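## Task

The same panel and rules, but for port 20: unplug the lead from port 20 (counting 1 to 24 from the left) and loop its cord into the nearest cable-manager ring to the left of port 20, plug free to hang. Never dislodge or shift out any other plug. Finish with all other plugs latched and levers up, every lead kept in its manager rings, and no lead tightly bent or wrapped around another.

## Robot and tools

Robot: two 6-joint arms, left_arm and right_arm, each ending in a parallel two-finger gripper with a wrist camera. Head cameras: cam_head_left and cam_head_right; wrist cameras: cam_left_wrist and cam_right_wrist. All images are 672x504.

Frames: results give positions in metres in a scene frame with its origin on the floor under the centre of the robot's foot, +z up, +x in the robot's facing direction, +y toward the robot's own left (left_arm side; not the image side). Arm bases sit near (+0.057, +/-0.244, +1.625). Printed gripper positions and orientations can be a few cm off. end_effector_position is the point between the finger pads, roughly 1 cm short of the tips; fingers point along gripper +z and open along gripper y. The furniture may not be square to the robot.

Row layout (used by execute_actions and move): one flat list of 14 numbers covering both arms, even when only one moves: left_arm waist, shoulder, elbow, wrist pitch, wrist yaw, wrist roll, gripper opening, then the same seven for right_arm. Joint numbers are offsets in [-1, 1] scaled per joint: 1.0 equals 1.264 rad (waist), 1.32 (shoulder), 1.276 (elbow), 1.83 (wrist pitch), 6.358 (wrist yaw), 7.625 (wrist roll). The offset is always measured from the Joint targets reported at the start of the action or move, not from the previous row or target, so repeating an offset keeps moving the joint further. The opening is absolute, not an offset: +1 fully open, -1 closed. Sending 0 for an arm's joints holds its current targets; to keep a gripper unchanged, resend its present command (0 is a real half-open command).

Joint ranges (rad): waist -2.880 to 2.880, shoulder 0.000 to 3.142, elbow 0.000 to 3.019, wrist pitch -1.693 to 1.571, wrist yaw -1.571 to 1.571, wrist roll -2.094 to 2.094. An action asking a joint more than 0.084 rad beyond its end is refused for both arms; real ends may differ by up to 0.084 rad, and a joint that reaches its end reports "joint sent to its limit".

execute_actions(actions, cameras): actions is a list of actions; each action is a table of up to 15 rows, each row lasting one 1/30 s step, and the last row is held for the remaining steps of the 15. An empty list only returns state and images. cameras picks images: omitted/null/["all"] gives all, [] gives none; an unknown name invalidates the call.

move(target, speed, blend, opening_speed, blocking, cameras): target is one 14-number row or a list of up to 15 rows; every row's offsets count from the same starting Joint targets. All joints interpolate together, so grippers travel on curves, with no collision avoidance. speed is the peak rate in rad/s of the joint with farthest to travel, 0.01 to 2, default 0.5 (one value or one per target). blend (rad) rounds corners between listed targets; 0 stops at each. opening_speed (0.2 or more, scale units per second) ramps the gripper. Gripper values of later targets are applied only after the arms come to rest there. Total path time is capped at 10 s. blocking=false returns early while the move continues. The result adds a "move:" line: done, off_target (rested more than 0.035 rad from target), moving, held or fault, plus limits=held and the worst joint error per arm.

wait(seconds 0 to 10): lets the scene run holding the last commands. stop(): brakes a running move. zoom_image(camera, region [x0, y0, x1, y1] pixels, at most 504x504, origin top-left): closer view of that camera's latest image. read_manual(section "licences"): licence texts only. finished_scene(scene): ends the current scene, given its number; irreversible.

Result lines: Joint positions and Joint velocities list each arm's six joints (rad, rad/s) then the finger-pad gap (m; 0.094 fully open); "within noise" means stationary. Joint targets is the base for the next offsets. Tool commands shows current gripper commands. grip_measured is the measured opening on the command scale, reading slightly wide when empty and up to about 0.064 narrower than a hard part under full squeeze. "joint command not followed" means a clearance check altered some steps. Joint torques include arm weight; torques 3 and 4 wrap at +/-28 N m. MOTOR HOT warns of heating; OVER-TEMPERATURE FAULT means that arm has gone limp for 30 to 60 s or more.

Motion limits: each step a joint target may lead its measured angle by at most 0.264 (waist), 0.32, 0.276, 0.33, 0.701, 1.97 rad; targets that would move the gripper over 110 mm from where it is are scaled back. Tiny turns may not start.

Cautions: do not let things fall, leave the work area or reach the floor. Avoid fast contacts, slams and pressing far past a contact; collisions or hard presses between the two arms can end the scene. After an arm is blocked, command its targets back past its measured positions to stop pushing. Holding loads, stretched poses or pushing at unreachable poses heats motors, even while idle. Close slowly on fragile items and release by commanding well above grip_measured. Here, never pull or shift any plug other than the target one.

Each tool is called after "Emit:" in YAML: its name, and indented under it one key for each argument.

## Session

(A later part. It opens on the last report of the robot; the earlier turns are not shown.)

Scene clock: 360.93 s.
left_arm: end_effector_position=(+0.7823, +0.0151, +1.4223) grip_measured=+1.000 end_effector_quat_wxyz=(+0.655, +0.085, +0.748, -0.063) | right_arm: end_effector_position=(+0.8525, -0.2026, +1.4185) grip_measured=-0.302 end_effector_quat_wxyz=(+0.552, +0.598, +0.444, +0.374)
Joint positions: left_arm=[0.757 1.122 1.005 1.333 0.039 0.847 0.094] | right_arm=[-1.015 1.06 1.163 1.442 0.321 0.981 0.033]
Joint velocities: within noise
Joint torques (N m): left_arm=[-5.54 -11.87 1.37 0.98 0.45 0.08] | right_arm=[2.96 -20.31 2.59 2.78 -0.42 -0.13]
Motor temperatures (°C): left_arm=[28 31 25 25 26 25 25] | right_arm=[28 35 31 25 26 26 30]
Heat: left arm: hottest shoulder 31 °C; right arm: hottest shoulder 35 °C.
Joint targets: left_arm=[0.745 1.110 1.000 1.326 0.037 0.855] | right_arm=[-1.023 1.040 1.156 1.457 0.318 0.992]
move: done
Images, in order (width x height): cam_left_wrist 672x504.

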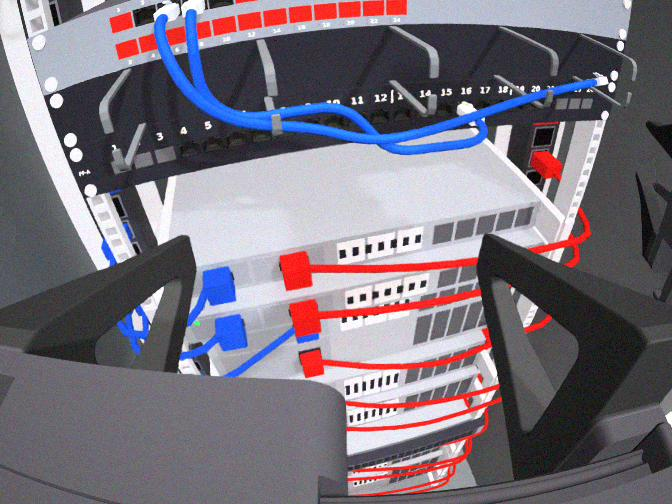

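Emit:
zoom_image:
  camera: "cam_left_wrist"
  region: [150, 0, 330, 150]

Emit:
zoom_image:
  camera: "cam_left_wrist"
  region: [320, 70, 500, 170]

Emit:
zoom_image:
  camera: "cam_left_wrist"
  region: [500, 20, 640, 120]

Scaled by 2.800 from the camera's 672x504 image, which has a finer 960x720 frame.

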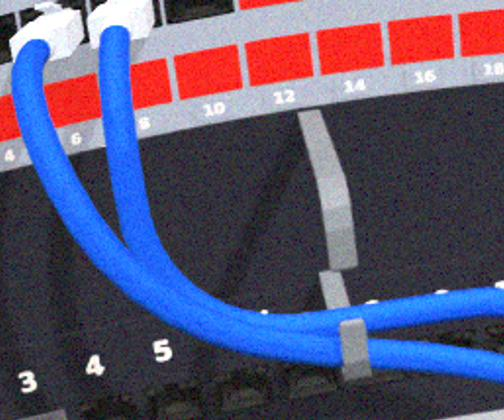

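Scaled by 2.800 from the camera's 672x504 image, which has a finer 960x720 frame.

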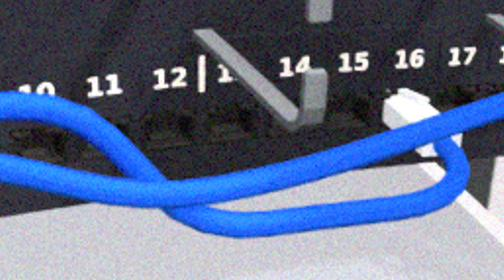

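Scaled by 3.600 from the camera's 672x504 image, which has a finer 960x720 frame.

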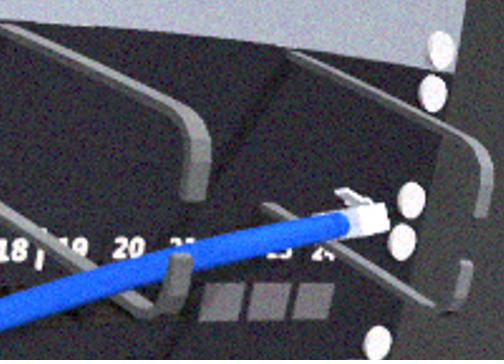

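Emit:
zoom_image:
  camera: "cam_left_wrist"
  region: [430, 80, 510, 150]

Emit:
zoom_image:
  camera: "cam_right_wrist"
  region: [310, 260, 410, 380]

Scaled by 6.300 from the camera's 672x504 image, which has a finer 960x720 frame.

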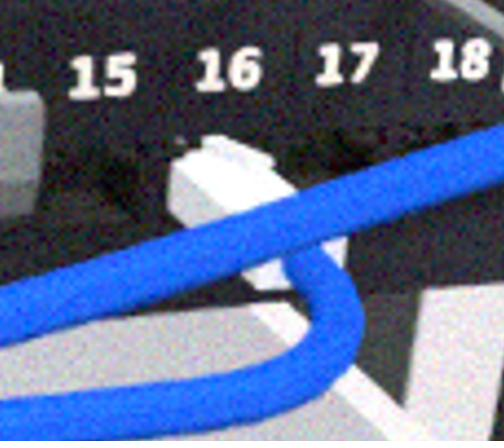

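This scene's latest camera images include none from cam_right_wrist. They are from: cam_left_wrist. cam_right_wrist's image comes with the result of a call that names it in "cameras".

Emit:
wait:
  seconds: 0.1
  cameras: ["cam_right_wrist", "cam_left_wrist"]

Emit:
zoom_image:
  camera: "cam_right_wrist"
  region: [310, 280, 400, 380]

Scene clock: 371.50 s.
left_arm: end_effector_position=(+0.7823, +0.0152, +1.4222) grip_measured=+1.000 end_effector_quat_wxyz=(+0.655, +0.086, +0.748, -0.063) | right_arm: end_effector_position=(+0.8525, -0.2026, +1.4185) grip_measured=-0.302 end_effector_quat_wxyz=(+0.552, +0.598, +0.444, +0.374)
Joint positions: left_arm=[0.757 1.122 1.005 1.333 0.039 0.847 0.094] | right_arm=[-1.015 1.06 1.163 1.442 0.321 0.981 0.033]
Joint velocities: within noise
Joint torques (N m): left_arm=[-6.24 -11.58 1.33 0.98 0.43 0.07] | right_arm=[2.96 -20.42 2.59 2.8 -0.41 -0.14]
Motor temperatures (°C): left_arm=[28 31 25 25 26 25 25] | right_arm=[28 36 30 25 26 26 30]
Heat: left arm: hottest shoulder 31 °C; right arm: hottest shoulder 36 °C.
Joint targets: left_arm=[0.745 1.110 1.000 1.326 0.037 0.855] | right_arm=[-1.023 1.040 1.156 1.457 0.318 0.992]
Tool commands: left_gripper/opening=+1.0 right_gripper/opening=-0.3
wait: 0.10 s; at rest from the start
Images, in order (width x height): cam_left_wrist 672x504, cam_right_wrist 672x504.

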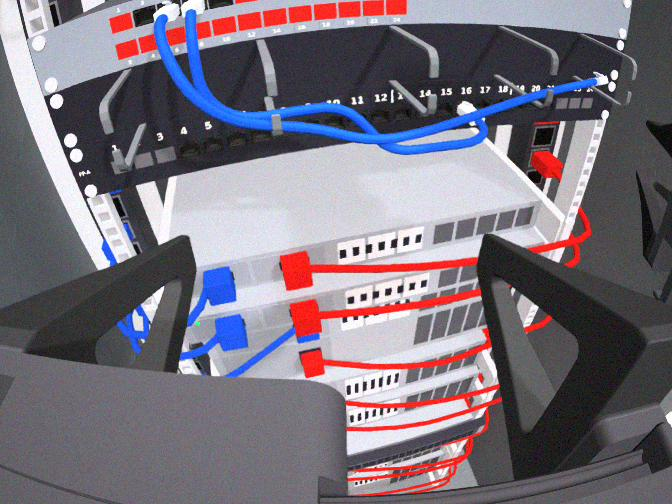

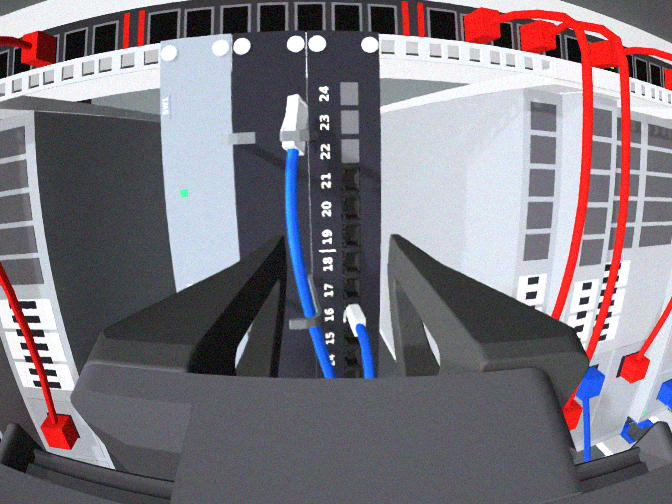

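Scaled by 5.040 from the camera's 672x504 image, which has a finer 960x720 frame.

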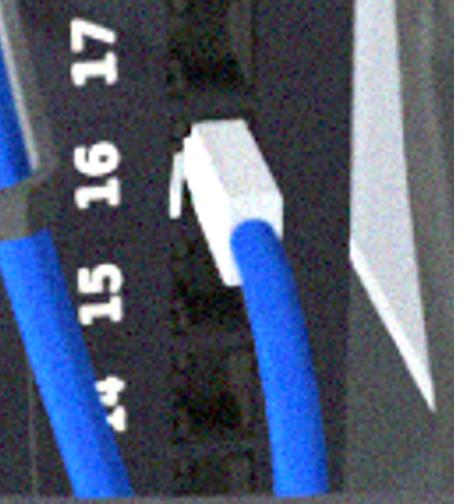

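Emit:
finished_scene:
  scene: 2

The scene is finished: the task was done.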